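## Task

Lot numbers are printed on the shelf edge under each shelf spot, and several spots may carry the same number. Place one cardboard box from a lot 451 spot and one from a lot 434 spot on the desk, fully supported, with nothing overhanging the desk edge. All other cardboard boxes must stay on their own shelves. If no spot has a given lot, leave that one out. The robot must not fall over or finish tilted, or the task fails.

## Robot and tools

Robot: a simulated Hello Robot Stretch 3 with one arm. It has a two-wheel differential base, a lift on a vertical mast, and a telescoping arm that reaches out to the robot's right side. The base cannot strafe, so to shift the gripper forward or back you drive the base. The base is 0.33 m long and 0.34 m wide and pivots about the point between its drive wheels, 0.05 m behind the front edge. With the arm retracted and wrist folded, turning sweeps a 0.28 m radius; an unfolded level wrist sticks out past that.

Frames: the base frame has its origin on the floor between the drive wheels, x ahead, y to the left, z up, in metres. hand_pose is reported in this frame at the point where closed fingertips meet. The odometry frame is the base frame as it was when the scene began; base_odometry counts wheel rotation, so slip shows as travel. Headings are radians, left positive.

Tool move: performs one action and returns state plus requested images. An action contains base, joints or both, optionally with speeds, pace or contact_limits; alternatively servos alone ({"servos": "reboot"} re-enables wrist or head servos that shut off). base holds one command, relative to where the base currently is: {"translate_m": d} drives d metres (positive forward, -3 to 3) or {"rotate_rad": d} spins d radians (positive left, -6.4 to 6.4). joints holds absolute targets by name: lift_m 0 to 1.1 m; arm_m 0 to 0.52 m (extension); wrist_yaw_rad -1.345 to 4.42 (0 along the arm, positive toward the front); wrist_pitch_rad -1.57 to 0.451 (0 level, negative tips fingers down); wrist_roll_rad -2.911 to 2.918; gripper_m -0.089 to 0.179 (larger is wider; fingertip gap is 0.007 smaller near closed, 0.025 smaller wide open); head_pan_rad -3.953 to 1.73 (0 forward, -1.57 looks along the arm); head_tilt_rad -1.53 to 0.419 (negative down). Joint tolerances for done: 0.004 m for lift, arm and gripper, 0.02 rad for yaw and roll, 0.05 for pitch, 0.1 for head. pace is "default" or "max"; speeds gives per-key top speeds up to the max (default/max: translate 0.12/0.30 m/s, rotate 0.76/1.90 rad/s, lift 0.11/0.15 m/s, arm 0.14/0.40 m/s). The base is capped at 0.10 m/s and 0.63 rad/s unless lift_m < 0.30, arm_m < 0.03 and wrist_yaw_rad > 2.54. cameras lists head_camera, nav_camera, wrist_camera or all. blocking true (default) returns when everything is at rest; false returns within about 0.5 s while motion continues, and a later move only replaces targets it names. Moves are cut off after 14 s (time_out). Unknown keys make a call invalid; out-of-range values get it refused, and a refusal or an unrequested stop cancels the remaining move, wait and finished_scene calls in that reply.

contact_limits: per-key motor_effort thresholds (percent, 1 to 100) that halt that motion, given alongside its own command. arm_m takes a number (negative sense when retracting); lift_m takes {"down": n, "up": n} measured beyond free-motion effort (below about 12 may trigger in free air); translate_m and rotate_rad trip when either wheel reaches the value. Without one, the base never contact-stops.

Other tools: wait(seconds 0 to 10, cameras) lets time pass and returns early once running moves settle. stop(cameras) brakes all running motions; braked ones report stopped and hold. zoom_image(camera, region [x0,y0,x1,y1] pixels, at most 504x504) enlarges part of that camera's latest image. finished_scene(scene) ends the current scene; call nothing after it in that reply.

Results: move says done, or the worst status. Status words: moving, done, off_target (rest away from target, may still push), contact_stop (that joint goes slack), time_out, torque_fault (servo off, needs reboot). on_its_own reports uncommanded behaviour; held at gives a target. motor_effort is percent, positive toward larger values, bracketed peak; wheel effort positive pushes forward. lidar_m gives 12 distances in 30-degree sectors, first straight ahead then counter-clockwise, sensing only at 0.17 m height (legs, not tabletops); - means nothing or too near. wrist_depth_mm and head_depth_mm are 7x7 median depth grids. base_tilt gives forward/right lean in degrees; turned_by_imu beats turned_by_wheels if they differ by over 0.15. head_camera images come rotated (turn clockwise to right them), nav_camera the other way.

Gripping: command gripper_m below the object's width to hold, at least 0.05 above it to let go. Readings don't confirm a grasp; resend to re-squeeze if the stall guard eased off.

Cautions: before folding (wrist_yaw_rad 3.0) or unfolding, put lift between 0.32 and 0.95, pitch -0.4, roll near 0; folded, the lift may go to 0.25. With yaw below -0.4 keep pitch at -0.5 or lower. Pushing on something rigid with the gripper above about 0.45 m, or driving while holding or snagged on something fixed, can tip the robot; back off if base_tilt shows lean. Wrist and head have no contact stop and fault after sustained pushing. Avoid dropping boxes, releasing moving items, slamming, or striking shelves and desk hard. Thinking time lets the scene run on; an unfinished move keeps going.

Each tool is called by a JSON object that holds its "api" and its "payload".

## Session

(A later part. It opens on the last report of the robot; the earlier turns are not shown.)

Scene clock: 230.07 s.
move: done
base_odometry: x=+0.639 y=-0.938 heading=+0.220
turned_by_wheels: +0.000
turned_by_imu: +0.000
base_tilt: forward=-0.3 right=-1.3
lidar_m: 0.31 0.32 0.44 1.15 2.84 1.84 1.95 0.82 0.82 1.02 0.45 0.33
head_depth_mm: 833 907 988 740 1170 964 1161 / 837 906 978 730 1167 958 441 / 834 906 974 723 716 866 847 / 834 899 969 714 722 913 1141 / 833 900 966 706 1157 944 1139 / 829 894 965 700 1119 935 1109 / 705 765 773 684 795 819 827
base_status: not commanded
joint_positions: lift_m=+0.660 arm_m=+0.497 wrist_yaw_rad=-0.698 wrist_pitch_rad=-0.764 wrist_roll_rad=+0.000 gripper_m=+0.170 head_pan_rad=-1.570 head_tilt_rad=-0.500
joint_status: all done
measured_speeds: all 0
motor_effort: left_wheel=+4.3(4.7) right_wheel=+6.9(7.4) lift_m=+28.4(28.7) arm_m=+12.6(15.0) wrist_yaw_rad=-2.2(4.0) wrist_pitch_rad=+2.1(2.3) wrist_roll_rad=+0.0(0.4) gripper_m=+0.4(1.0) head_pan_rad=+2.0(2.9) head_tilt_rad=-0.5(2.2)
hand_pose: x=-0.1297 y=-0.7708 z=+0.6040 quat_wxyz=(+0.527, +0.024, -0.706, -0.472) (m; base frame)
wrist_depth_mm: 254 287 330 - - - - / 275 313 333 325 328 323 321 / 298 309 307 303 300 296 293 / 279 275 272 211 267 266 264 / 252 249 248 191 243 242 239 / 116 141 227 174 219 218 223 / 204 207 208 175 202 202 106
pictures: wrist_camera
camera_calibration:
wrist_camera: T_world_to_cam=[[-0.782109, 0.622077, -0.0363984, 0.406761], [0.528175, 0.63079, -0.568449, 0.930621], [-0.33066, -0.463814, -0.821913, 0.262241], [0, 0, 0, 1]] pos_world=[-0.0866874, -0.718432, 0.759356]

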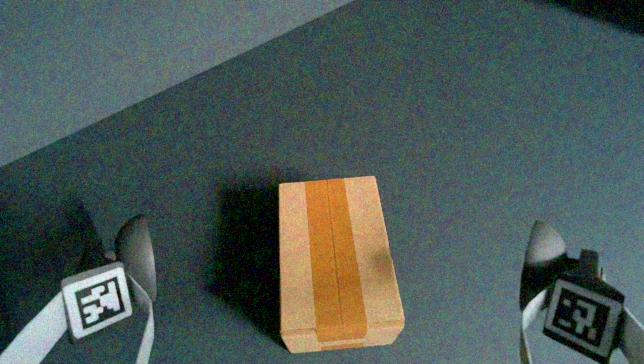

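{"api": "move", "payload": {"joints": {"lift_m":0.622}, "contact_limits": {"lift_m":{"down":14}}, "speeds": {"lift_m":0.04}, "cameras": ["wrist_camera"]}}

{"api": "move", "payload": {"joints": {"gripper_m":0.03}, "cameras": ["wrist_camera"]}}

Scene clock: 242.63 s.
move: done
base_odometry: x=+0.639 y=-0.938 heading=+0.220
turned_by_wheels: +0.000
turned_by_imu: +0.000
base_tilt: forward=-0.3 right=-1.1
lidar_m: 0.31 0.32 0.44 1.15 2.84 1.84 1.95 0.82 0.82 1.02 0.45 0.33
head_depth_mm: 835 909 989 738 1172 967 1158 / 839 907 981 729 1165 962 816 / 835 903 975 723 830 640 819 / 832 898 965 715 755 865 1138 / 829 900 967 705 1151 940 1134 / 828 894 963 696 1121 937 1103 / 708 763 775 681 797 816 824
base_status: not commanded
joint_positions: lift_m=+0.622 arm_m=+0.497 wrist_yaw_rad=-0.698 wrist_pitch_rad=-0.764 wrist_roll_rad=+0.000 gripper_m=+0.170 head_pan_rad=-1.570 head_tilt_rad=-0.500
joint_status: all done
measured_speeds: all 0
motor_effort: left_wheel=+4.5(4.6) right_wheel=+6.7(7.0) lift_m=+23.1(30.2) arm_m=+5.7(7.8) wrist_yaw_rad=-2.1(4.4) wrist_pitch_rad=+2.2(2.2) wrist_roll_rad=+0.1(0.3) gripper_m=+0.7(1.0) head_pan_rad=+1.4(2.4) head_tilt_rad=-0.1(1.0)
contact_limits: lift_m down 14 (down: maximum 72; up: maximum 65)
hand_pose: x=-0.1297 y=-0.7708 z=+0.5660 quat_wxyz=(+0.527, +0.024, -0.706, -0.472) (m; base frame)
wrist_depth_mm: 255 286 319 316 314 315 312 / 275 289 288 285 282 277 274 / 259 258 254 251 248 247 244 / 232 230 226 164 218 220 218 / 209 207 205 151 195 200 199 / 122 141 185 139 178 181 181 / 170 171 173 167 168 167 106
pictures: wrist_camera
camera_calibration:
wrist_camera: T_world_to_cam=[[-0.782109, 0.622077, -0.0363984, 0.405378], [0.528175, 0.63079, -0.568449, 0.90902], [-0.33066, -0.463814, -0.821913, 0.231008], [0, 0, 0, 1]] pos_world=[-0.0866874, -0.718432, 0.721356]

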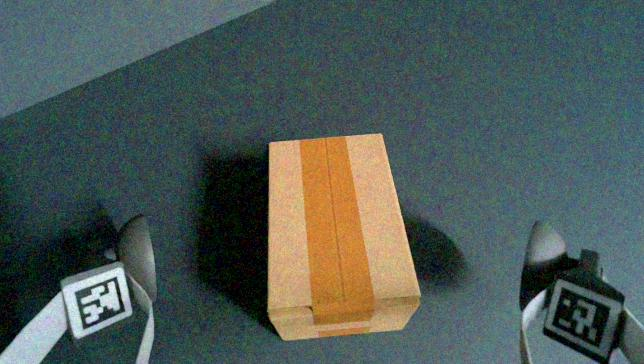

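Scene clock: 244.57 s.
move: done
base_odometry: x=+0.639 y=-0.938 heading=+0.220
turned_by_wheels: +0.000
turned_by_imu: +0.000
base_tilt: forward=-0.3 right=-1.2
lidar_m: 0.31 0.32 0.44 1.15 2.84 1.83 1.95 0.82 0.82 1.02 0.45 0.33
head_depth_mm: 835 907 995 739 1176 964 1152 / 837 905 978 730 1165 960 815 / 835 900 975 722 828 644 821 / 831 899 965 714 753 868 1143 / 832 900 968 706 1153 945 1138 / 830 898 962 700 1120 936 1105 / 708 762 771 680 798 818 828
base_status: not commanded
joint_positions: lift_m=+0.622 arm_m=+0.497 wrist_yaw_rad=-0.699 wrist_pitch_rad=-0.762 wrist_roll_rad=+0.000 gripper_m=+0.031 head_pan_rad=-1.570 head_tilt_rad=-0.500
joint_status: all done
measured_speeds: all 0
motor_effort: left_wheel=+4.1(4.8) right_wheel=+6.1(7.1) lift_m=+23.5(24.4) arm_m=+1.6(5.4) wrist_yaw_rad=-1.4(3.9) wrist_pitch_rad=+1.9(2.2) wrist_roll_rad=+0.1(0.2) gripper_m=-11.1(84.1) head_pan_rad=+2.1(2.3) head_tilt_rad=+0.2(1.1)
contact_limits: lift_m down 14 (down: maximum 72; up: maximum 65)
hand_pose: x=-0.1300 y=-0.7710 z=+0.5663 quat_wxyz=(+0.527, +0.023, -0.706, -0.472) (m; base frame)
wrist_depth_mm: 254 286 323 318 315 318 312 / 277 291 290 284 282 279 275 / 260 258 255 250 250 247 244 / 232 231 228 164 221 222 220 / 209 209 199 152 149 202 200 / 191 190 129 139 126 184 183 / 177 99 171 167 168 167 168
pictures: wrist_camera
camera_calibration:
wrist_camera: T_world_to_cam=[[-0.781403, 0.622967, -0.0363422, 0.405963], [0.528283, 0.629392, -0.569897, 0.909177], [-0.332153, -0.464518, -0.820912, 0.229701], [0, 0, 0, 1]] pos_world=[-0.0867858, -0.718431, 0.721455]

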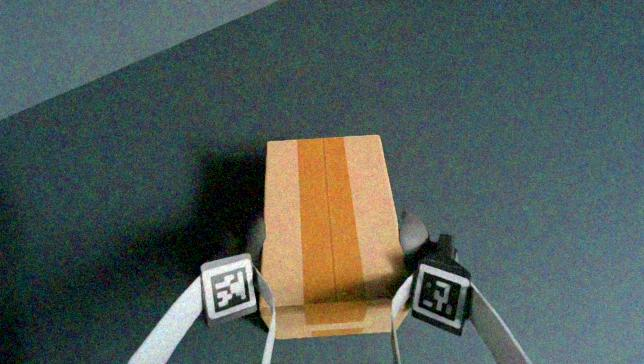

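{"api": "move", "payload": {"joints": {"gripper_m":0.0}}}

{"api": "move", "payload": {"joints": {"lift_m":0.67}, "cameras": ["wrist_camera"]}}

{"api": "move", "payload": {"joints": {"arm_m":0.0}}}

{"api": "move", "payload": {"joints": {"wrist_yaw_rad":0,"wrist_pitch_rad":-0.4,"lift_m":0.85}, "cameras": ["wrist_camera"]}}

Scene clock: 252.40 s.
move: done
base_odometry: x=+0.639 y=-0.938 heading=+0.220
turned_by_wheels: +0.000
turned_by_imu: +0.000
base_tilt: forward=-0.4 right=-1.3
lidar_m: 0.31 0.32 0.44 1.15 2.85 1.83 1.95 0.82 0.82 1.02 0.45 0.33
head_depth_mm: 831 910 988 737 1177 964 1155 / 840 907 977 730 1167 962 816 / 835 905 971 720 830 643 819 / 832 903 970 714 751 866 1138 / 830 895 969 707 1155 940 1131 / 832 897 961 696 1119 937 1108 / 707 762 775 682 796 819 827
base_status: not commanded
joint_positions: lift_m=+0.622 arm_m=+0.497 wrist_yaw_rad=-0.700 wrist_pitch_rad=-0.762 wrist_roll_rad=+0.000 gripper_m=+0.001 head_pan_rad=-1.570 head_tilt_rad=-0.500
joint_status: all done
measured_speeds: all 0
motor_effort: left_wheel=+4.5(4.6) right_wheel=+6.2(7.0) lift_m=+28.2(28.2) arm_m=-5.0(5.2) wrist_yaw_rad=-1.1(2.5) wrist_pitch_rad=+1.8(1.8) wrist_roll_rad=-0.1(0.3) gripper_m=-21.7(92.4) head_pan_rad=+1.7(2.0) head_tilt_rad=+2.1(2.1)
contact_limits: lift_m down 14 (down: maximum 72; up: maximum 65)
hand_pose: x=-0.1302 y=-0.7710 z=+0.5664 quat_wxyz=(+0.527, +0.022, -0.706, -0.472) (m; base frame)
wrist_depth_mm: 255 287 323 320 316 317 314 / 276 292 289 286 282 278 275 / 260 259 254 253 249 248 246 / 233 231 228 165 223 222 220 / 210 209 199 152 152 201 199 / 191 190 128 140 126 184 183 / 177 98 171 167 168 167 170
pictures: none

Scene clock: 253.67 s.
move: done
base_odometry: x=+0.639 y=-0.938 heading=+0.220
turned_by_wheels: +0.000
turned_by_imu: +0.000
base_tilt: forward=-0.5 right=-1.2
lidar_m: 0.31 0.32 0.44 1.14 2.85 1.84 1.95 0.82 0.82 1.02 0.45 0.33
head_depth_mm: 834 911 990 738 1169 968 1151 / 838 904 979 731 1160 934 429 / 836 901 969 725 697 870 1146 / 834 903 968 716 714 918 1139 / 832 896 967 706 1159 945 1134 / 829 898 964 699 1123 937 1103 / 705 761 773 683 795 818 829
base_status: not commanded
joint_positions: lift_m=+0.670 arm_m=+0.497 wrist_yaw_rad=-0.700 wrist_pitch_rad=-0.765 wrist_roll_rad=+0.000 gripper_m=+0.003 head_pan_rad=-1.570 head_tilt_rad=-0.500
joint_status: all done
measured_speeds: all 0
motor_effort: left_wheel=+4.2(4.8) right_wheel=+5.9(7.3) lift_m=+31.8(33.8) arm_m=-6.8(7.5) wrist_yaw_rad=-1.4(2.3) wrist_pitch_rad=+2.3(2.4) wrist_roll_rad=-0.3(0.3) gripper_m=-9.7(22.4) head_pan_rad=+1.7(2.0) head_tilt_rad=+2.3(2.3)
hand_pose: x=-0.1298 y=-0.7705 z=+0.6139 quat_wxyz=(+0.526, +0.023, -0.706, -0.473) (m; base frame)
wrist_depth_mm: 256 288 326 410 - - - / 277 313 362 - - - - / 302 321 318 313 312 307 306 / 290 288 285 165 274 278 277 / 263 261 163 153 152 252 250 / 240 238 128 140 128 231 229 / 220 212 213 210 208 213 212
pictures: wrist_camera
camera_calibration:
wrist_camera: T_world_to_cam=[[-0.780821, 0.623692, -0.0364375, 0.40822], [0.529778, 0.630078, -0.567748, 0.935265], [-0.331141, -0.462613, -0.822396, 0.271629], [0, 0, 0, 1]] pos_world=[-0.0867883, -0.718234, 0.769256]

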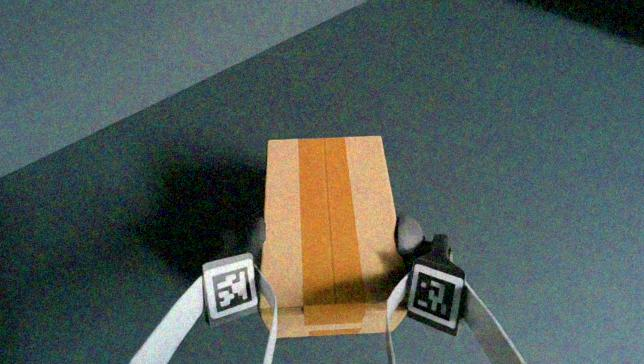

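Scene clock: 258.50 s.
move: done
base_odometry: x=+0.639 y=-0.938 heading=+0.220
turned_by_wheels: +0.000
turned_by_imu: +0.000
base_tilt: forward=-0.5 right=-1.2
lidar_m: 0.31 0.32 0.44 1.15 2.83 1.84 1.95 0.82 0.82 1.02 0.45 0.33
head_depth_mm: 832 908 992 738 1170 966 1164 / 835 907 975 730 1181 960 1149 / 835 900 974 723 1165 951 1149 / 835 899 972 715 1162 952 1139 / 830 898 964 708 1153 945 1139 / 830 899 964 700 1121 938 1109 / 707 761 775 683 797 818 830
base_status: not commanded
joint_positions: lift_m=+0.670 arm_m=+0.001 wrist_yaw_rad=-0.700 wrist_pitch_rad=-0.765 wrist_roll_rad=+0.000 gripper_m=+0.003 head_pan_rad=-1.570 head_tilt_rad=-0.500
joint_status: all done
measured_speeds: all 0
motor_effort: left_wheel=+4.1(4.8) right_wheel=+6.8(7.2) lift_m=+23.7(32.3) arm_m=-12.5(15.0) wrist_yaw_rad=+0.0(2.4) wrist_pitch_rad=+2.3(2.5) wrist_roll_rad=+0.1(0.3) gripper_m=-9.1(10.0) head_pan_rad=+1.1(2.0) head_tilt_rad=+3.3(3.5)
hand_pose: x=-0.1298 y=-0.2740 z=+0.6138 quat_wxyz=(+0.526, +0.024, -0.706, -0.473) (m; base frame)
wrist_depth_mm: - - - - 682 - - / - - - - 786 - - / - - - 179 922 - - / - - - 165 908 911 904 / - - 154 153 153 822 815 / - - 128 140 128 765 761 / - 98 703 687 675 697 689
pictures: none

Scene clock: 260.97 s.
move: done
base_odometry: x=+0.639 y=-0.938 heading=+0.220
turned_by_wheels: +0.000
turned_by_imu: +0.000
base_tilt: forward=-0.2 right=-1.1
lidar_m: 0.31 0.32 0.44 1.15 2.83 1.83 1.95 0.82 0.82 1.02 0.45 0.33
head_depth_mm: 834 909 990 737 1167 964 1156 / 837 906 975 732 1174 959 1154 / 835 904 971 723 1161 953 463 / 834 897 970 716 1157 504 294 / 831 893 969 706 1159 943 1133 / 831 898 965 699 1125 935 1105 / 707 762 772 681 798 818 827
base_status: not commanded
joint_positions: lift_m=+0.850 arm_m=+0.001 wrist_yaw_rad=-0.003 wrist_pitch_rad=-0.429 wrist_roll_rad=+0.000 gripper_m=+0.003 head_pan_rad=-1.570 head_tilt_rad=-0.500
joint_status: all done
measured_speeds: all 0
motor_effort: left_wheel=+4.1(4.7) right_wheel=+6.2(7.1) lift_m=+31.3(35.7) arm_m=-5.3(13.3) wrist_yaw_rad=+2.0(6.6) wrist_pitch_rad=+4.8(8.4) wrist_roll_rad=-0.1(0.3) gripper_m=-9.4(10.4) head_pan_rad=+1.2(1.7) head_tilt_rad=+3.3(4.2)
hand_pose: x=-0.0221 y=-0.3685 z=+0.8602 quat_wxyz=(+0.691, +0.150, -0.691, -0.152) (m; base frame)
wrist_depth_mm: - - - - - - 698 / - - - - - - 764 / - - - 179 - - 823 / 400 - - 165 - - 740 / 415 - 154 153 147 - - / 415 - 128 140 128 - - / 416 - - 141 124 933 -
pictures: wrist_camera
camera_calibration:
wrist_camera: T_world_to_cam=[[-0.999095, -0.0337753, -0.0258479, -0.00567461], [0.000943864, 0.589986, -0.807413, 0.944503], [0.0425205, -0.806707, -0.58942, 0.376841], [0, 0, 0, 1]] pos_world=[-0.0225844, -0.253435, 0.984575]

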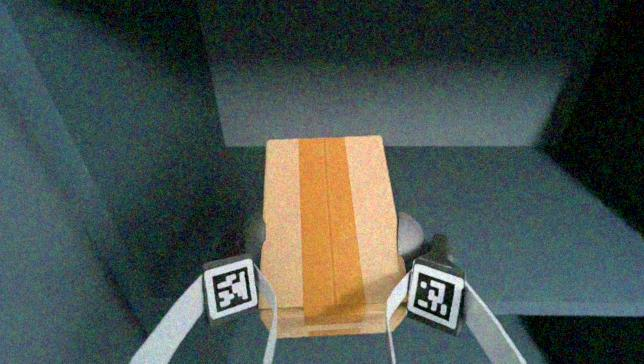

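{"api": "move", "payload": {"base": {"translate_m":-0.57}, "joints": {"lift_m":0.95}}}

{"api": "move", "payload": {"base": {"rotate_rad":-1.571}, "cameras": ["nav_camera"]}}

{"api": "move", "payload": {"base": {"translate_m":-1.2}, "cameras": ["nav_camera","head_camera"]}}

Scene clock: 278.97 s.
move: done
base_odometry: x=+0.083 y=-1.063 heading=+0.220
turned_by_wheels: +0.000
turned_by_imu: +0.000
base_tilt: forward=-0.4 right=-1.2
lidar_m: 0.88 0.91 1.23 3.67 1.40 1.40 1.39 1.11 1.07 0.58 1.06 0.92
head_depth_mm: 826 917 992 739 1184 - - / 463 886 982 734 1183 991 - / 472 507 553 602 668 - - / 648 878 770 634 637 - - / 841 907 975 707 1170 908 1139 / 838 907 970 700 1160 935 1134 / 838 907 971 692 1156 934 1122
base_status: done
joint_positions: lift_m=+0.950 arm_m=+0.001 wrist_yaw_rad=-0.002 wrist_pitch_rad=-0.429 wrist_roll_rad=+0.000 gripper_m=+0.003 head_pan_rad=-1.570 head_tilt_rad=-0.500
joint_status: all done
measured_speeds: all 0
motor_effort: left_wheel=-4.7(11.2) right_wheel=-7.0(12.5) lift_m=+24.0(34.1) arm_m=+12.7(14.0) wrist_yaw_rad=+2.3(3.2) wrist_pitch_rad=+4.8(5.0) wrist_roll_rad=-0.2(0.3) gripper_m=-9.6(10.1) head_pan_rad=+0.4(1.4) head_tilt_rad=+4.2(4.8)
hand_pose: x=-0.0221 y=-0.3685 z=+0.9602 quat_wxyz=(+0.691, +0.150, -0.691, -0.152) (m; base frame)
wrist_depth_mm: - - - 302 307 - - / - - - 331 334 - - / - - - 179 361 - - / - - - 165 386 - - / - - 154 153 148 - 712 / - - 128 140 128 - - / - 98 - 158 631 - -
pictures: none

Scene clock: 282.57 s.
move: done
base_odometry: x=+0.083 y=-1.063 heading=-1.350
turned_by_wheels: -1.571
turned_by_imu: -1.546
base_tilt: forward=-0.4 right=-1.1
lidar_m: 0.57 1.06 0.91 0.88 0.91 1.24 3.68 1.39 1.42 1.38 1.12 1.06
head_depth_mm: 1146 1246 1354 1479 1682 - - / 1147 1244 1350 1494 1645 1667 - / 1148 1237 1351 1488 1634 - - / 1141 1243 1348 1483 1590 - - / 1141 1238 1343 1481 1626 1546 1267 / 1141 1239 1341 1470 1654 1587 1296 / 1150 1257 1364 1496 1671 1570 1290
base_status: done
joint_positions: lift_m=+0.950 arm_m=+0.001 wrist_yaw_rad=-0.002 wrist_pitch_rad=-0.429 wrist_roll_rad=+0.000 gripper_m=+0.003 head_pan_rad=-1.570 head_tilt_rad=-0.500
joint_status: not commanded
measured_speeds: all 0
motor_effort: left_wheel=+8.6(11.4) right_wheel=-9.8(13.9) lift_m=+24.0(25.0) arm_m=+0.1(13.6) wrist_yaw_rad=+2.1(3.0) wrist_pitch_rad=+4.9(5.0) wrist_roll_rad=-0.1(0.3) gripper_m=-9.6(10.2) head_pan_rad=+0.4(1.1) head_tilt_rad=+4.1(4.6)
hand_pose: x=-0.0220 y=-0.3685 z=+0.9602 quat_wxyz=(+0.691, +0.150, -0.691, -0.152) (m; base frame)
wrist_depth_mm: - - - - - - - / - - - - - - - / - - - - - - - / - - - 165 - - - / - - 156 153 153 - - / - - 128 140 127 - - / - - - - - - -
pictures: nav_camera (sideways)
camera_calibration:
nav_camera: T_world_to_cam=[[0.0173985, -0.455979, 0.88982, -1.11495], [-0.999789, -0.017632, 0.0105134, 0.0426287], [0.0108954, -0.889816, -0.45619, 0.546915], [0, 0, 0, 1]] pos_world=[0.0560594, -0.0209902, 1.24116]

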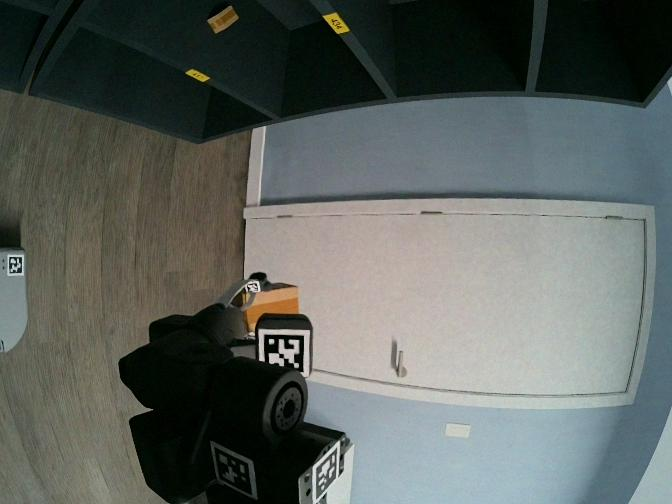

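Scene clock: 295.70 s.
move: done
base_odometry: x=-0.180 y=+0.108 heading=-1.350
turned_by_wheels: +0.000
turned_by_imu: -0.001
base_tilt: forward=-0.3 right=-1.2
lidar_m: 1.76 1.25 0.91 0.87 0.91 1.24 2.51 1.42 0.81 0.97 1.46 1.96
head_depth_mm: 1170 1260 1376 1373 954 - - / 1166 1259 1380 1368 949 1522 - / 1163 1264 1378 1353 941 - - / 1162 1251 1368 1327 935 - - / 1167 1258 1370 1319 926 1232 1262 / 1161 1261 1372 1382 919 1482 1294 / 1158 1247 1362 1497 998 1481 1289
base_status: done
joint_positions: lift_m=+0.950 arm_m=+0.001 wrist_yaw_rad=-0.002 wrist_pitch_rad=-0.429 wrist_roll_rad=+0.000 gripper_m=+0.003 head_pan_rad=-1.570 head_tilt_rad=-0.500
joint_status: not commanded
measured_speeds: all 0
motor_effort: left_wheel=-1.3(9.8) right_wheel=-11.2(15.3) lift_m=+25.6(26.3) arm_m=-12.0(13.5) wrist_yaw_rad=+1.2(3.2) wrist_pitch_rad=+4.8(5.0) wrist_roll_rad=+0.1(0.5) gripper_m=-9.7(10.1) head_pan_rad=-0.9(1.2) head_tilt_rad=+2.4(4.4)
hand_pose: x=-0.0220 y=-0.3685 z=+0.9602 quat_wxyz=(+0.691, +0.150, -0.691, -0.152) (m; base frame)
wrist_depth_mm: - - - - - - - / - - - - - - - / - - - 179 - - - / - - - 165 - - - / - - 154 153 147 - - / - - 129 140 128 - - / - - - - - - -
pictures: head_camera (sideways), nav_camera (sideways)
camera_calibration:
head_camera: T_world_to_cam=[[-0.0466656, 0.432197, -0.900571, 1.18763], [0.997508, -0.0275946, -0.0649318, 0.0780427], [-0.0529142, -0.901357, -0.429832, 0.515317], [0, 0, 0, 1]] pos_world=[0.00484104, -0.0466531, 1.29612]
nav_camera: T_world_to_cam=[[0.0173985, -0.455979, 0.88982, -1.11495], [-0.999789, -0.017632, 0.0105134, 0.0426287], [0.0108954, -0.889816, -0.45619, 0.546915], [0, 0, 0, 1]] pos_world=[0.0560594, -0.0209902, 1.24116]

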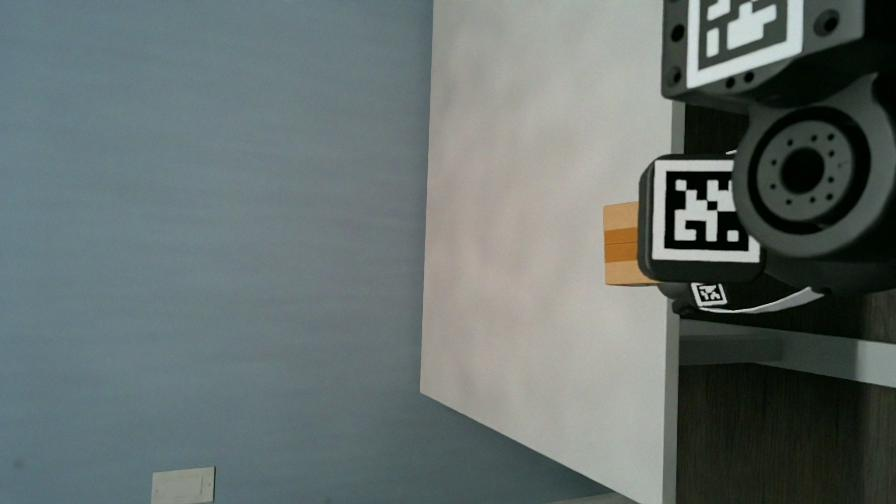

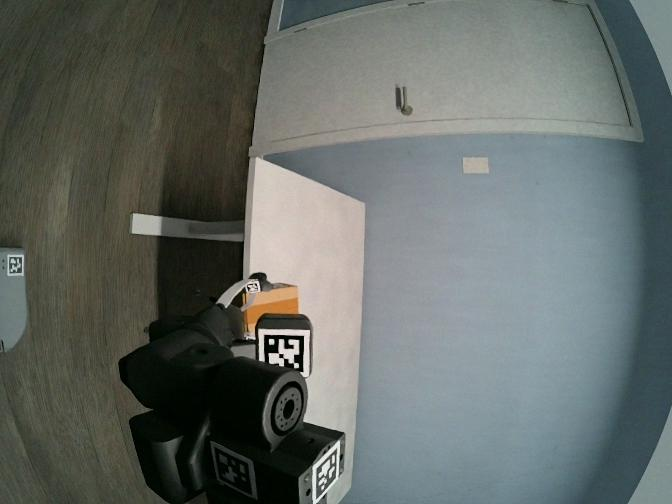

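{"api": "move", "payload": {"joints": {"arm_m":0.5,"wrist_pitch_rad":-0.764}}}

{"api": "move", "payload": {"joints": {"lift_m":0.84}, "cameras": ["wrist_camera","head_camera"]}}

{"api": "move", "payload": {"joints": {"lift_m":0.77}, "speeds": {"lift_m":0.03}, "contact_limits": {"lift_m":{"down":14}}, "cameras": ["wrist_camera","head_camera"]}}

Scene clock: 313.70 s.
move: done
base_odometry: x=-0.180 y=+0.108 heading=-1.350
turned_by_wheels: +0.000
turned_by_imu: +0.000
base_tilt: forward=-0.3 right=-1.1
lidar_m: 1.76 1.25 0.91 0.88 0.91 1.24 2.50 1.43 0.81 0.97 1.46 1.96
head_depth_mm: 1172 1263 1379 353 - 1480 1298 / 1172 1258 1347 359 943 1476 1252 / 1167 1260 593 1200 941 1410 1316 / 1168 1261 1330 754 932 1498 1302 / 1165 1252 1373 1315 927 1320 1292 / 1155 1253 1365 1391 921 1485 1287 / 1160 1253 1367 1494 998 1481 1285
base_status: not commanded
joint_positions: lift_m=+0.950 arm_m=+0.500 wrist_yaw_rad=-0.002 wrist_pitch_rad=-0.779 wrist_roll_rad=+0.000 gripper_m=+0.003 head_pan_rad=-1.570 head_tilt_rad=-0.500
joint_status: all done
measured_speeds: all 0
motor_effort: left_wheel=-1.6(1.9) right_wheel=-11.5(12.0) lift_m=+26.4(27.3) arm_m=+12.8(15.4) wrist_yaw_rad=+2.0(2.8) wrist_pitch_rad=+2.2(6.6) wrist_roll_rad=+0.0(0.3) gripper_m=-9.2(10.0) head_pan_rad=-0.7(1.5) head_tilt_rad=+2.9(3.4)
hand_pose: x=-0.0219 y=-0.8104 z=+0.8916 quat_wxyz=(+0.654, +0.268, -0.654, -0.269) (m; base frame)
wrist_depth_mm: - - - - - - - / 839 - - - - - - / - - - 179 - - - / - - - 165 - - - / - - 154 153 147 - - / - - 128 140 128 - - / - - - 141 124 - -
pictures: none

Scene clock: 315.53 s.
move: done
base_odometry: x=-0.180 y=+0.108 heading=-1.350
turned_by_wheels: +0.000
turned_by_imu: +0.000
base_tilt: forward=-0.3 right=-1.3
lidar_m: 1.76 1.25 0.91 0.88 0.91 1.24 2.51 1.43 0.81 0.97 1.46 1.96
head_depth_mm: 1174 1266 1377 1383 957 326 - / 1169 1256 1373 1365 401 367 1218 / 1167 1258 1373 628 937 1410 1309 / 1165 1264 1373 749 862 1510 1305 / 1157 1256 1371 1318 928 1325 1289 / 1165 1252 1359 1382 918 1484 1294 / 1159 1250 1367 1506 995 1481 1289
base_status: not commanded
joint_positions: lift_m=+0.840 arm_m=+0.500 wrist_yaw_rad=-0.002 wrist_pitch_rad=-0.779 wrist_roll_rad=+0.000 gripper_m=+0.003 head_pan_rad=-1.570 head_tilt_rad=-0.500
joint_status: all done
measured_speeds: all 0
motor_effort: left_wheel=-1.4(1.8) right_wheel=-10.8(12.0) lift_m=+24.2(26.3) arm_m=+10.4(13.1) wrist_yaw_rad=+2.1(2.5) wrist_pitch_rad=+2.4(2.4) wrist_roll_rad=+0.1(0.3) gripper_m=-9.3(10.1) head_pan_rad=-1.2(1.8) head_tilt_rad=+2.5(3.4)
hand_pose: x=-0.0219 y=-0.8104 z=+0.7815 quat_wxyz=(+0.654, +0.268, -0.654, -0.270) (m; base frame)
wrist_depth_mm: - - - - - - - / - - - - - - - / - - - 179 - - - / - - - 165 - - - / - - 154 153 148 - - / - - 128 140 128 - - / - - - 141 124 - -
pictures: head_camera (sideways), wrist_camera
camera_calibration:
head_camera: T_world_to_cam=[[-0.0466656, 0.432197, -0.900571, 1.18763], [0.997508, -0.0275946, -0.0649318, 0.0780427], [-0.0529142, -0.901357, -0.429832, 0.515317], [0, 0, 0, 1]] pos_world=[0.00484104, -0.0466531, 1.29612]
wrist_camera: T_world_to_cam=[[-0.999064, -0.02285, -0.0367188, -0.00514884], [0.00143626, 0.83103, -0.556226, 1.14074], [0.0432242, -0.555758, -0.830219, 0.365611], [0, 0, 0, 1]] pos_world=[-0.0225857, -0.744918, 0.93786]

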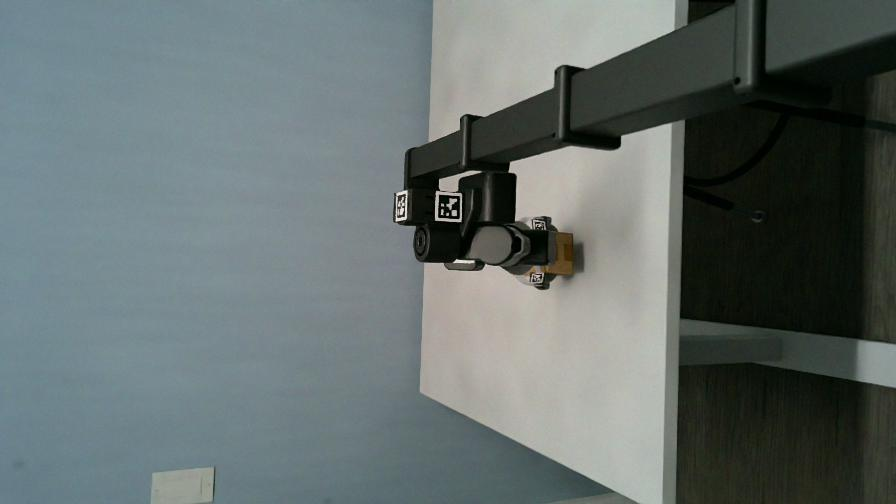

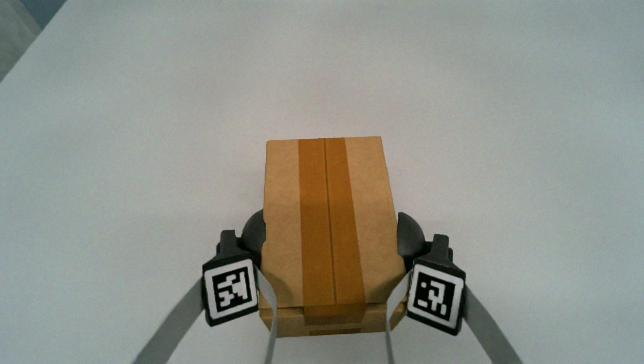

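Scene clock: 318.17 s.
move: contact_stop
base_odometry: x=-0.180 y=+0.108 heading=-1.350
turned_by_wheels: +0.000
turned_by_imu: +0.001
base_tilt: forward=-0.4 right=-1.2
lidar_m: 1.76 1.25 0.91 0.88 0.91 1.24 2.51 1.42 0.81 0.97 1.46 1.97
head_depth_mm: 1172 1264 1376 1372 958 784 294 / 1172 1258 1381 1369 482 365 329 / 1169 1265 1369 671 833 1464 1305 / 1164 1264 1367 1246 830 1498 1300 / 1169 1259 1371 1319 929 1308 1300 / 1162 1254 1362 1393 919 1482 1293 / 1164 1251 1369 1492 1001 1484 1292
base_status: not commanded
joint_positions: lift_m=+0.801 arm_m=+0.500 wrist_yaw_rad=-0.003 wrist_pitch_rad=-0.721 wrist_roll_rad=-0.010 gripper_m=+0.003 head_pan_rad=-1.570 head_tilt_rad=-0.500
joint_status: lift_m contact_stop (moved -0.039 of -0.070)
measured_speeds: translate_m=+0.000 rotate_rad=+0.000 lift_m=+0.007 arm_m=+0.000 wrist_yaw_rad=+0.000 wrist_pitch_rad=-0.024 wrist_roll_rad=+0.000 head_pan_rad=+0.000 head_tilt_rad=+0.000
on_its_own: lift_m is slack since a contact_stop (your +0.770 is given up)
motor_effort: left_wheel=-1.1(2.2) right_wheel=-5.7(11.6) lift_m=+18.9(26.3) arm_m=+5.2(10.2) wrist_yaw_rad=+3.3(3.5) wrist_pitch_rad=-8.2(11.8) wrist_roll_rad=+3.3(3.5) gripper_m=-10.2(10.4) head_pan_rad=-0.9(1.8) head_tilt_rad=+2.0(3.1)
contact_limits: lift_m down 14 (down: maximum 72; up: maximum 65)
hand_pose: x=-0.0221 y=-0.8215 z=+0.7519 quat_wxyz=(+0.665, +0.250, -0.658, -0.250) (m; base frame)
wrist_depth_mm: - - - - - - - / - - - - - - - / - - - - - - - / - - - 167 - - - / - - 154 154 147 - - / - - 128 140 126 - - / - - - 148 138 - -
pictures: head_camera (sideways), wrist_camera
camera_calibration:
head_camera: T_world_to_cam=[[-0.0466656, 0.432197, -0.900571, 1.18763], [0.997508, -0.0275946, -0.0649318, 0.0780427], [-0.0529142, -0.901357, -0.429832, 0.515317], [0, 0, 0, 1]] pos_world=[0.00484104, -0.0466531, 1.29612]
wrist_camera: T_world_to_cam=[[-0.999141, -0.0309311, -0.0275683, -0.0201391], [-0.00804144, 0.79747, -0.603305, 1.14117], [0.0406458, -0.602565, -0.797034, 0.271406], [0, 0, 0, 1]] pos_world=[-0.0219767, -0.747132, 0.904238]

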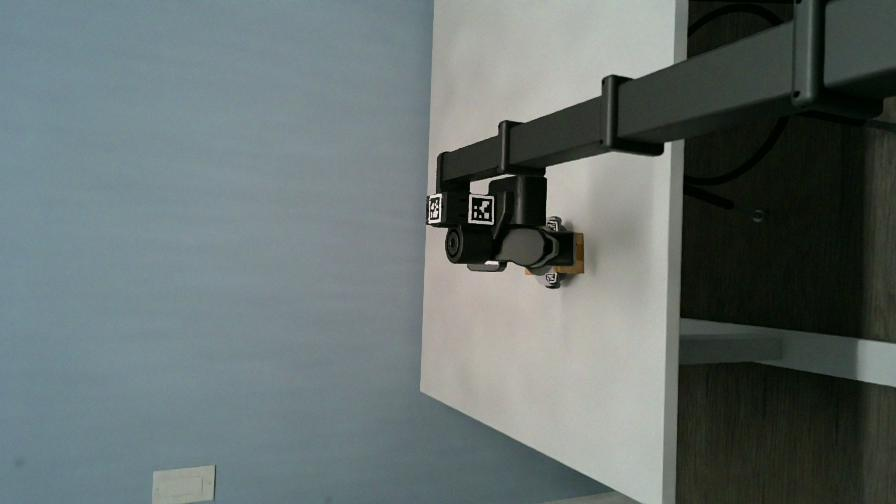

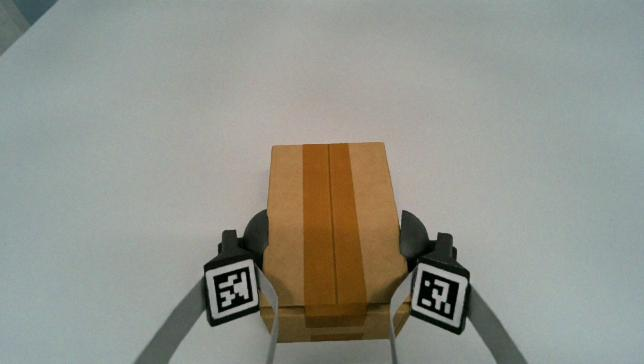

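Touching. Release and withdraw (unloading slightly).

{"api": "move", "payload": {"joints": {"lift_m":0.803}}}

{"api": "move", "payload": {"joints": {"gripper_m":0.17}}}

{"api": "move", "payload": {"joints": {"lift_m":0.94}}}

{"api": "move", "payload": {"joints": {"arm_m":0.0,"wrist_pitch_rad":-0.4}, "cameras": ["head_camera"]}}

{"api": "move", "payload": {"joints": {"wrist_yaw_rad":3.0,"lift_m":0.8,"gripper_m":0.04,"head_tilt_rad":-0.2,"head_pan_rad":0}}}

Scene clock: 326.60 s.
move: done
base_odometry: x=-0.180 y=+0.108 heading=-1.350
turned_by_wheels: +0.000
turned_by_imu: +0.000
base_tilt: forward=-0.4 right=-1.2
lidar_m: 1.77 1.25 0.91 0.88 0.91 1.24 2.51 1.43 0.81 0.97 1.46 1.97
head_depth_mm: 1170 1259 1378 1383 956 787 291 / 1173 1263 1372 1365 479 364 329 / 1168 1261 1379 667 832 1466 1310 / 1162 1259 1365 1188 857 1501 1305 / 1165 1256 1370 1315 928 1307 1296 / 1168 1257 1371 1390 920 1485 1289 / 1168 1257 1368 1496 997 1476 1285
base_status: not commanded
joint_positions: lift_m=+0.803 arm_m=+0.500 wrist_yaw_rad=-0.003 wrist_pitch_rad=-0.728 wrist_roll_rad=-0.010 gripper_m=+0.003 head_pan_rad=-1.570 head_tilt_rad=-0.500
joint_status: all done
measured_speeds: all 0
motor_effort: left_wheel=-1.3(1.6) right_wheel=-4.7(5.3) lift_m=+17.5(26.8) arm_m=-5.5(5.9) wrist_yaw_rad=+1.7(3.0) wrist_pitch_rad=-6.9(7.2) wrist_roll_rad=+3.4(3.5) gripper_m=-9.7(10.1) head_pan_rad=-1.6(2.1) head_tilt_rad=+2.1(2.5)
hand_pose: x=-0.0221 y=-0.8201 z=+0.7531 quat_wxyz=(+0.664, +0.252, -0.657, -0.252) (m; base frame)
wrist_depth_mm: - - - - - - - / - - - - - - - / - - - - - - - / - - - 166 166 - - / - - 154 153 147 - - / - - 128 140 128 - - / - - - 148 138 - -
pictures: none

Scene clock: 328.80 s.
move: done
base_odometry: x=-0.180 y=+0.108 heading=-1.350
turned_by_wheels: +0.000
turned_by_imu: +0.000
base_tilt: forward=-0.4 right=-1.3
lidar_m: 1.76 1.24 0.91 0.87 0.91 1.24 2.51 1.43 0.81 0.97 1.46 1.96
head_depth_mm: 1166 1267 1373 1380 957 786 291 / 1172 1265 1371 1360 479 364 329 / 1167 1258 1374 669 834 1465 1316 / 1165 1258 1377 1249 827 1502 1295 / 1159 1261 1375 1319 894 1304 1295 / 1163 1258 1371 1381 919 1484 1292 / 1160 1255 1363 1496 1003 1474 1288
base_status: not commanded
joint_positions: lift_m=+0.803 arm_m=+0.500 wrist_yaw_rad=-0.003 wrist_pitch_rad=-0.771 wrist_roll_rad=-0.006 gripper_m=+0.170 head_pan_rad=-1.570 head_tilt_rad=-0.500
joint_status: all done
measured_speeds: all 0
motor_effort: left_wheel=-1.3(1.7) right_wheel=-4.2(5.8) lift_m=+30.4(31.5) arm_m=-10.0(10.2) wrist_yaw_rad=+2.3(3.2) wrist_pitch_rad=+0.9(7.1) wrist_roll_rad=+1.7(3.5) gripper_m=+0.7(82.8) head_pan_rad=-1.6(2.5) head_tilt_rad=+2.4(2.6)
hand_pose: x=-0.0221 y=-0.8119 z=+0.7458 quat_wxyz=(+0.657, +0.266, -0.653, -0.267) (m; base frame)
wrist_depth_mm: - - - - - - - / - - - - - - - / - - - 169 - - - / - - - 155 - - - / - 143 - 141 140 - - / - 124 - 133 132 - - / - - - - - - 106
pictures: none

Scene clock: 330.87 s.
move: done
base_odometry: x=-0.180 y=+0.108 heading=-1.350
turned_by_wheels: +0.000
turned_by_imu: +0.000
base_tilt: forward=-0.4 right=-1.2
lidar_m: 1.77 1.25 0.91 0.88 0.90 1.24 2.51 1.43 0.81 0.97 1.46 1.97
head_depth_mm: 1174 1267 1373 358 - 1521 1293 / 1161 1261 1339 367 905 1477 1258 / 1164 1258 608 1138 946 1473 1313 / 1165 1255 1338 720 897 1502 1305 / 1161 1253 1368 1312 929 1303 1297 / 1162 1257 1366 1381 919 1484 1295 / 1164 1258 1361 1494 995 1482 1282
base_status: not commanded
joint_positions: lift_m=+0.940 arm_m=+0.500 wrist_yaw_rad=-0.003 wrist_pitch_rad=-0.772 wrist_roll_rad=-0.005 gripper_m=+0.170 head_pan_rad=-1.570 head_tilt_rad=-0.500
joint_status: all done
measured_speeds: all 0
motor_effort: left_wheel=-1.1(1.6) right_wheel=-4.9(5.4) lift_m=+29.4(34.1) arm_m=-13.5(13.5) wrist_yaw_rad=+1.9(3.4) wrist_pitch_rad=+1.0(1.2) wrist_roll_rad=+1.5(1.9) gripper_m=+0.4(1.1) head_pan_rad=-2.3(2.4) head_tilt_rad=+1.8(2.7)
hand_pose: x=-0.0221 y=-0.8117 z=+0.8827 quat_wxyz=(+0.657, +0.266, -0.653, -0.267) (m; base frame)
wrist_depth_mm: - - - - - - - / 853 - - - - - - / - - - - - - - / - - - - - - - / 367 143 - 285 - - - / - 124 - 264 - - - / - - - 249 - - 106
pictures: none

Scene clock: 335.73 s.
move: done
base_odometry: x=-0.180 y=+0.108 heading=-1.350
turned_by_wheels: +0.000
turned_by_imu: +0.000
base_tilt: forward=-0.3 right=-1.1
lidar_m: 1.76 1.24 0.91 0.88 0.91 1.24 2.50 1.43 0.81 0.97 1.46 1.97
head_depth_mm: 1171 1257 1378 1372 957 786 - / 1167 1265 1374 1365 943 806 - / 1172 1264 1367 1344 942 801 - / 1166 1264 1373 1330 900 - - / 1162 1250 1366 1322 928 1277 1231 / 1159 1251 1371 1392 919 788 1286 / 1164 1254 1362 1499 999 1480 1287
base_status: not commanded
joint_positions: lift_m=+0.940 arm_m=+0.001 wrist_yaw_rad=-0.003 wrist_pitch_rad=-0.420 wrist_roll_rad=-0.005 gripper_m=+0.170 head_pan_rad=-1.570 head_tilt_rad=-0.500
joint_status: all done
measured_speeds: all 0
motor_effort: left_wheel=-1.1(2.0) right_wheel=-4.7(5.8) lift_m=+25.6(29.6) arm_m=-12.7(14.6) wrist_yaw_rad=+1.3(3.4) wrist_pitch_rad=+3.1(5.4) wrist_roll_rad=+1.8(2.0) gripper_m=+1.0(1.2) head_pan_rad=-2.6(2.8) head_tilt_rad=+1.2(2.4)
hand_pose: x=-0.0222 y=-0.3697 z=+0.9522 quat_wxyz=(+0.693, +0.147, -0.690, -0.148) (m; base frame)
wrist_depth_mm: - - - - - - - / - - - - - - - / - - - 625 - - - / - - - - - - - / - 523 - - - - - / 122 141 - - - - - / 116 - - - - - 106
pictures: head_camera (sideways)
camera_calibration:
head_camera: T_world_to_cam=[[-0.0466656, 0.432197, -0.900571, 1.18763], [0.997508, -0.0275946, -0.0649318, 0.0780427], [-0.0529142, -0.901357, -0.429832, 0.515317], [0, 0, 0, 1]] pos_world=[0.00484104, -0.0466531, 1.29612]

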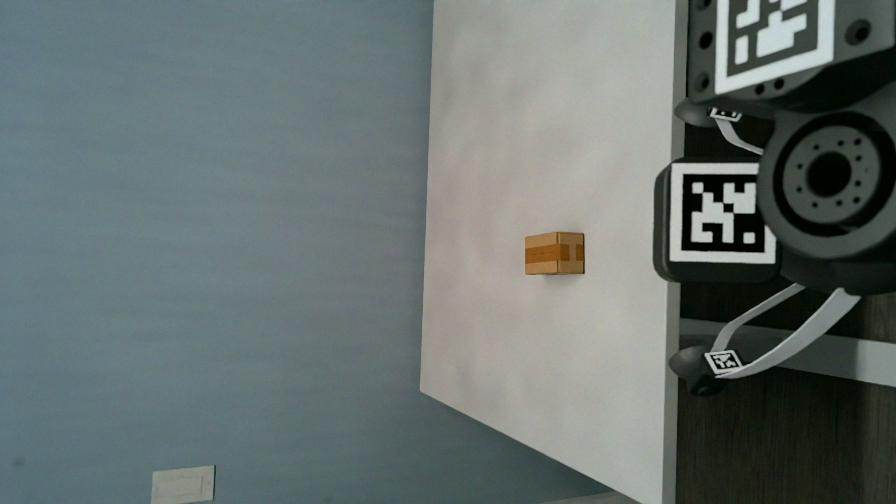

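Scene clock: 338.23 s.
move: done
base_odometry: x=-0.180 y=+0.108 heading=-1.350
turned_by_wheels: +0.000
turned_by_imu: +0.000
base_tilt: forward=-0.2 right=-1.1
lidar_m: 1.76 1.25 0.91 0.88 0.91 1.24 2.51 1.43 0.81 0.97 1.46 1.97
head_depth_mm: 2025 2036 2094 2168 2226 2250 1753 / 2034 2013 2099 2157 2207 2243 1736 / 2012 2040 2116 2168 2206 2213 1747 / 2002 1707 1901 1860 1893 2023 1717 / 1999 2052 2087 2141 2176 2216 1711 / 1990 2057 2076 2150 2178 2185 1716 / 1997 2026 2083 2126 2148 2180 1700
base_status: not commanded
joint_positions: lift_m=+0.800 arm_m=+0.001 wrist_yaw_rad=+2.997 wrist_pitch_rad=-0.419 wrist_roll_rad=-0.005 gripper_m=+0.040 head_pan_rad=+0.005 head_tilt_rad=-0.195
joint_status: all done
measured_speeds: all 0
motor_effort: left_wheel=-1.2(1.8) right_wheel=-5.0(5.5) lift_m=+23.8(26.8) arm_m=-10.2(13.0) wrist_yaw_rad=+2.7(5.7) wrist_pitch_rad=+3.1(3.3) wrist_roll_rad=+1.7(1.8) gripper_m=+0.4(83.8) head_pan_rad=-3.0(5.7) head_tilt_rad=-2.8(9.2)
hand_pose: x=+0.0111 y=+0.0764 z=+0.8124 quat_wxyz=(+0.197, +0.698, +0.097, +0.681) (m; base frame)
wrist_depth_mm: - 137 - - - - - / - 148 - - 977 - - / - 162 195 - - - - / - 187 - - - - - / - - 203 - - - - / - - 127 - 129 - - / - - 265 966 948 955 955
pictures: none

{"api": "move", "payload": {"base": {"translate_m":-1.92}, "joints": {"lift_m":0.28}, "pace": "max"}}

{"api": "move", "payload": {"base": {"rotate_rad":1.585}, "cameras": ["nav_camera"]}}

Scene clock: 355.97 s.
move: done
base_odometry: x=-0.600 y=+1.982 heading=-1.350
turned_by_wheels: +0.000
turned_by_imu: -0.002
base_tilt: forward=-0.3 right=-1.2
lidar_m: 3.40 1.25 0.97 2.33 0.86 0.63 0.61 0.63 0.86 1.41 1.25 2.00
head_depth_mm: 2335 3607 3766 3677 2058 2383 1739 / 2374 3829 - - 3697 2366 1722 / 2122 3798 - - 3681 2339 1724 / 2379 3808 3876 - 3647 2343 1709 / 2420 3801 - - 3578 2303 1721 / 2430 3729 3748 3643 3487 2307 1694 / 2424 3266 2649 2692 2731 2279 1695
base_status: done
joint_positions: lift_m=+0.280 arm_m=+0.001 wrist_yaw_rad=+2.997 wrist_pitch_rad=-0.419 wrist_roll_rad=-0.005 gripper_m=+0.040 head_pan_rad=+0.000 head_tilt_rad=-0.200
joint_status: all done
measured_speeds: all 0
motor_effort: left_wheel=-0.1(14.6) right_wheel=-8.1(15.8) lift_m=+30.0(31.3) arm_m=+3.2(7.3) wrist_yaw_rad=+1.6(3.5) wrist_pitch_rad=+3.0(3.1) wrist_roll_rad=+1.6(2.0) gripper_m=+0.4(1.1) head_pan_rad=-2.8(3.9) head_tilt_rad=-1.6(3.7)
hand_pose: x=+0.0110 y=+0.0765 z=+0.2925 quat_wxyz=(+0.196, +0.698, +0.097, +0.681) (m; base frame)
wrist_depth_mm: - 137 - - - - - / - 148 - - - - - / 834 162 857 893 877 887 857 / 711 187 653 707 711 700 687 / 593 564 203 567 557 574 574 / 508 506 127 300 129 491 489 / 274 279 256 268 422 431 435
pictures: none

Scene clock: 359.33 s.
move: done
base_odometry: x=-0.600 y=+1.982 heading=+0.235
turned_by_wheels: +1.585
turned_by_imu: +1.560
base_tilt: forward=-0.4 right=-1.2
lidar_m: 2.33 0.86 0.63 0.61 0.63 0.86 1.41 1.25 1.60 3.44 1.24 0.97
head_depth_mm: 1156 1130 1112 1096 1080 1068 1054 / 2104 2166 2229 2273 2376 2254 1597 / 2105 2157 2210 2321 2385 2338 1725 / 2087 2144 2220 2285 2357 2355 1722 / 2098 2146 2214 2295 2372 2316 1709 / 2095 2138 2215 2266 2356 2287 1695 / 1805 1813 1841 1862 1915 1936 1683
base_status: done
joint_positions: lift_m=+0.280 arm_m=+0.001 wrist_yaw_rad=+2.997 wrist_pitch_rad=-0.419 wrist_roll_rad=-0.005 gripper_m=+0.040 head_pan_rad=+0.000 head_tilt_rad=-0.200
joint_status: not commanded
measured_speeds: all 0
motor_effort: left_wheel=-9.4(12.9) right_wheel=+9.3(11.9) lift_m=+28.4(30.1) arm_m=-2.2(4.8) wrist_yaw_rad=+1.8(3.3) wrist_pitch_rad=+3.0(3.1) wrist_roll_rad=+1.4(2.0) gripper_m=+0.9(1.0) head_pan_rad=-2.6(3.5) head_tilt_rad=-1.3(1.8)
hand_pose: x=+0.0110 y=+0.0765 z=+0.2925 quat_wxyz=(+0.196, +0.698, +0.097, +0.681) (m; base frame)
wrist_depth_mm: 565 137 587 600 610 637 634 / 597 147 619 634 - - - / - 162 170 - - - 785 / 686 184 191 703 699 697 694 / 596 568 203 564 560 580 577 / 506 510 127 299 129 498 491 / 274 279 257 268 422 432 430
pictures: nav_camera (sideways)
camera_calibration:
nav_camera: T_world_to_cam=[[0.17293, 0.0170645, 0.984786, -1.23988], [0.0128981, -0.999803, 0.0150598, 0.0304451], [0.98485, 0.0100976, -0.173117, 0.172549], [0, 0, 0, 1]] pos_world=[0.0440853, 0.0498547, 1.25043]

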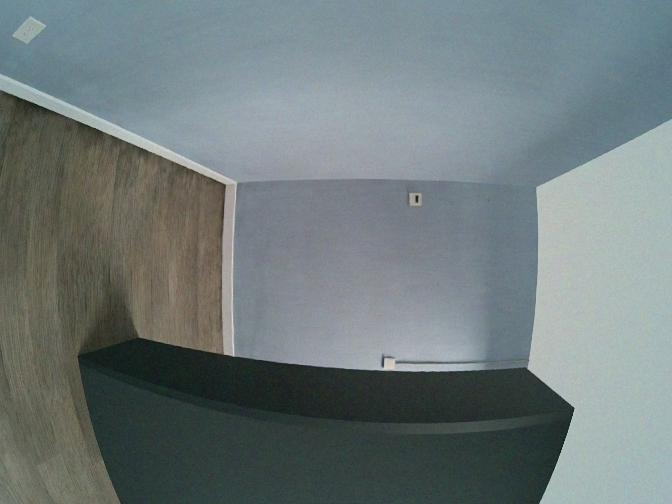

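{"api": "move", "payload": {"base": {"translate_m":1.75}, "joints": {"head_pan_rad":-2.2,"head_tilt_rad":-0.3}, "pace": "max", "cameras": ["nav_camera"]}}

{"api": "zoom_image", "payload": {"camera": "nav_camera", "region": [100, 100, 500, 500]}}

Scene clock: 379.40 s.
move: done
base_odometry: x=+1.102 y=+2.388 heading=+0.235
turned_by_wheels: +0.000
turned_by_imu: +0.001
base_tilt: forward=-0.4 right=-1.2
lidar_m: 0.60 0.62 0.63 0.61 0.63 0.86 2.38 0.58 0.58 2.25 0.85 0.62
head_depth_mm: 542 580 622 672 728 798 876 / 493 523 558 597 643 695 752 / 1106 537 549 569 599 637 673 / 1257 818 1352 1299 766 1194 917 / 1274 1108 1410 1271 1430 1138 978 / 1191 1202 1302 1253 1418 1234 1429 / 1123 1165 1242 1297 1381 1466 1473
base_status: done
joint_positions: lift_m=+0.280 arm_m=+0.001 wrist_yaw_rad=+2.997 wrist_pitch_rad=-0.419 wrist_roll_rad=-0.005 gripper_m=+0.040 head_pan_rad=-2.200 head_tilt_rad=-0.301
joint_status: all done
measured_speeds: all 0
motor_effort: left_wheel=+4.3(13.5) right_wheel=+3.6(15.2) lift_m=+26.0(28.5) arm_m=-8.4(13.5) wrist_yaw_rad=+1.2(3.7) wrist_pitch_rad=+3.0(3.1) wrist_roll_rad=+1.6(1.9) gripper_m=+0.3(1.1) head_pan_rad=+3.4(5.6) head_tilt_rad=-0.1(5.9)
hand_pose: x=+0.0110 y=+0.0765 z=+0.2925 quat_wxyz=(+0.196, +0.698, +0.097, +0.681) (m; base frame)
wrist_depth_mm: 565 137 584 613 615 628 646 / 603 147 615 - - - 713 / - 162 170 - - - 729 / 697 187 219 704 700 699 668 / 601 571 203 573 564 579 575 / 505 506 126 299 129 495 496 / 275 279 256 267 427 433 432
pictures: nav_camera (sideways)
camera_calibration:
nav_camera: T_world_to_cam=[[-0.145463, -0.228926, 0.962514, -1.20882], [-0.816926, 0.57658, 0.0136738, 0.0373645], [-0.558097, -0.784314, -0.270887, 0.309161], [0, 0, 0, 1]] pos_world=[0.0272263, -0.0557951, 1.24675]

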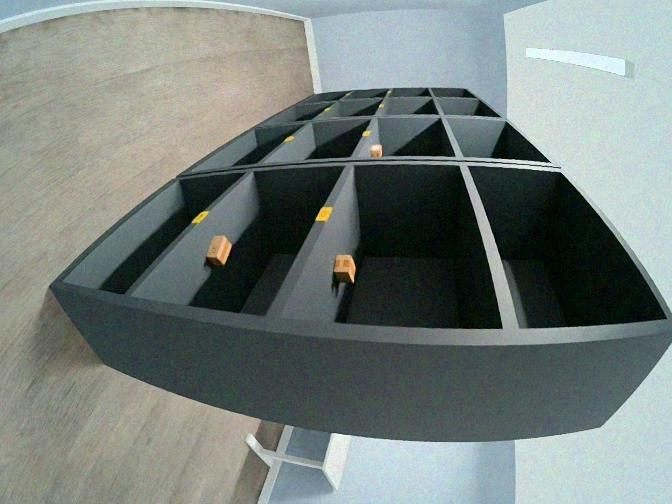

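Scaled by 1.260 from the camera's 672x504 image, which has a finer 792x594 frame.

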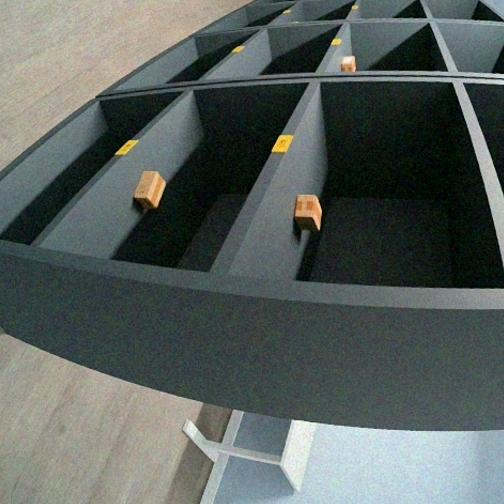

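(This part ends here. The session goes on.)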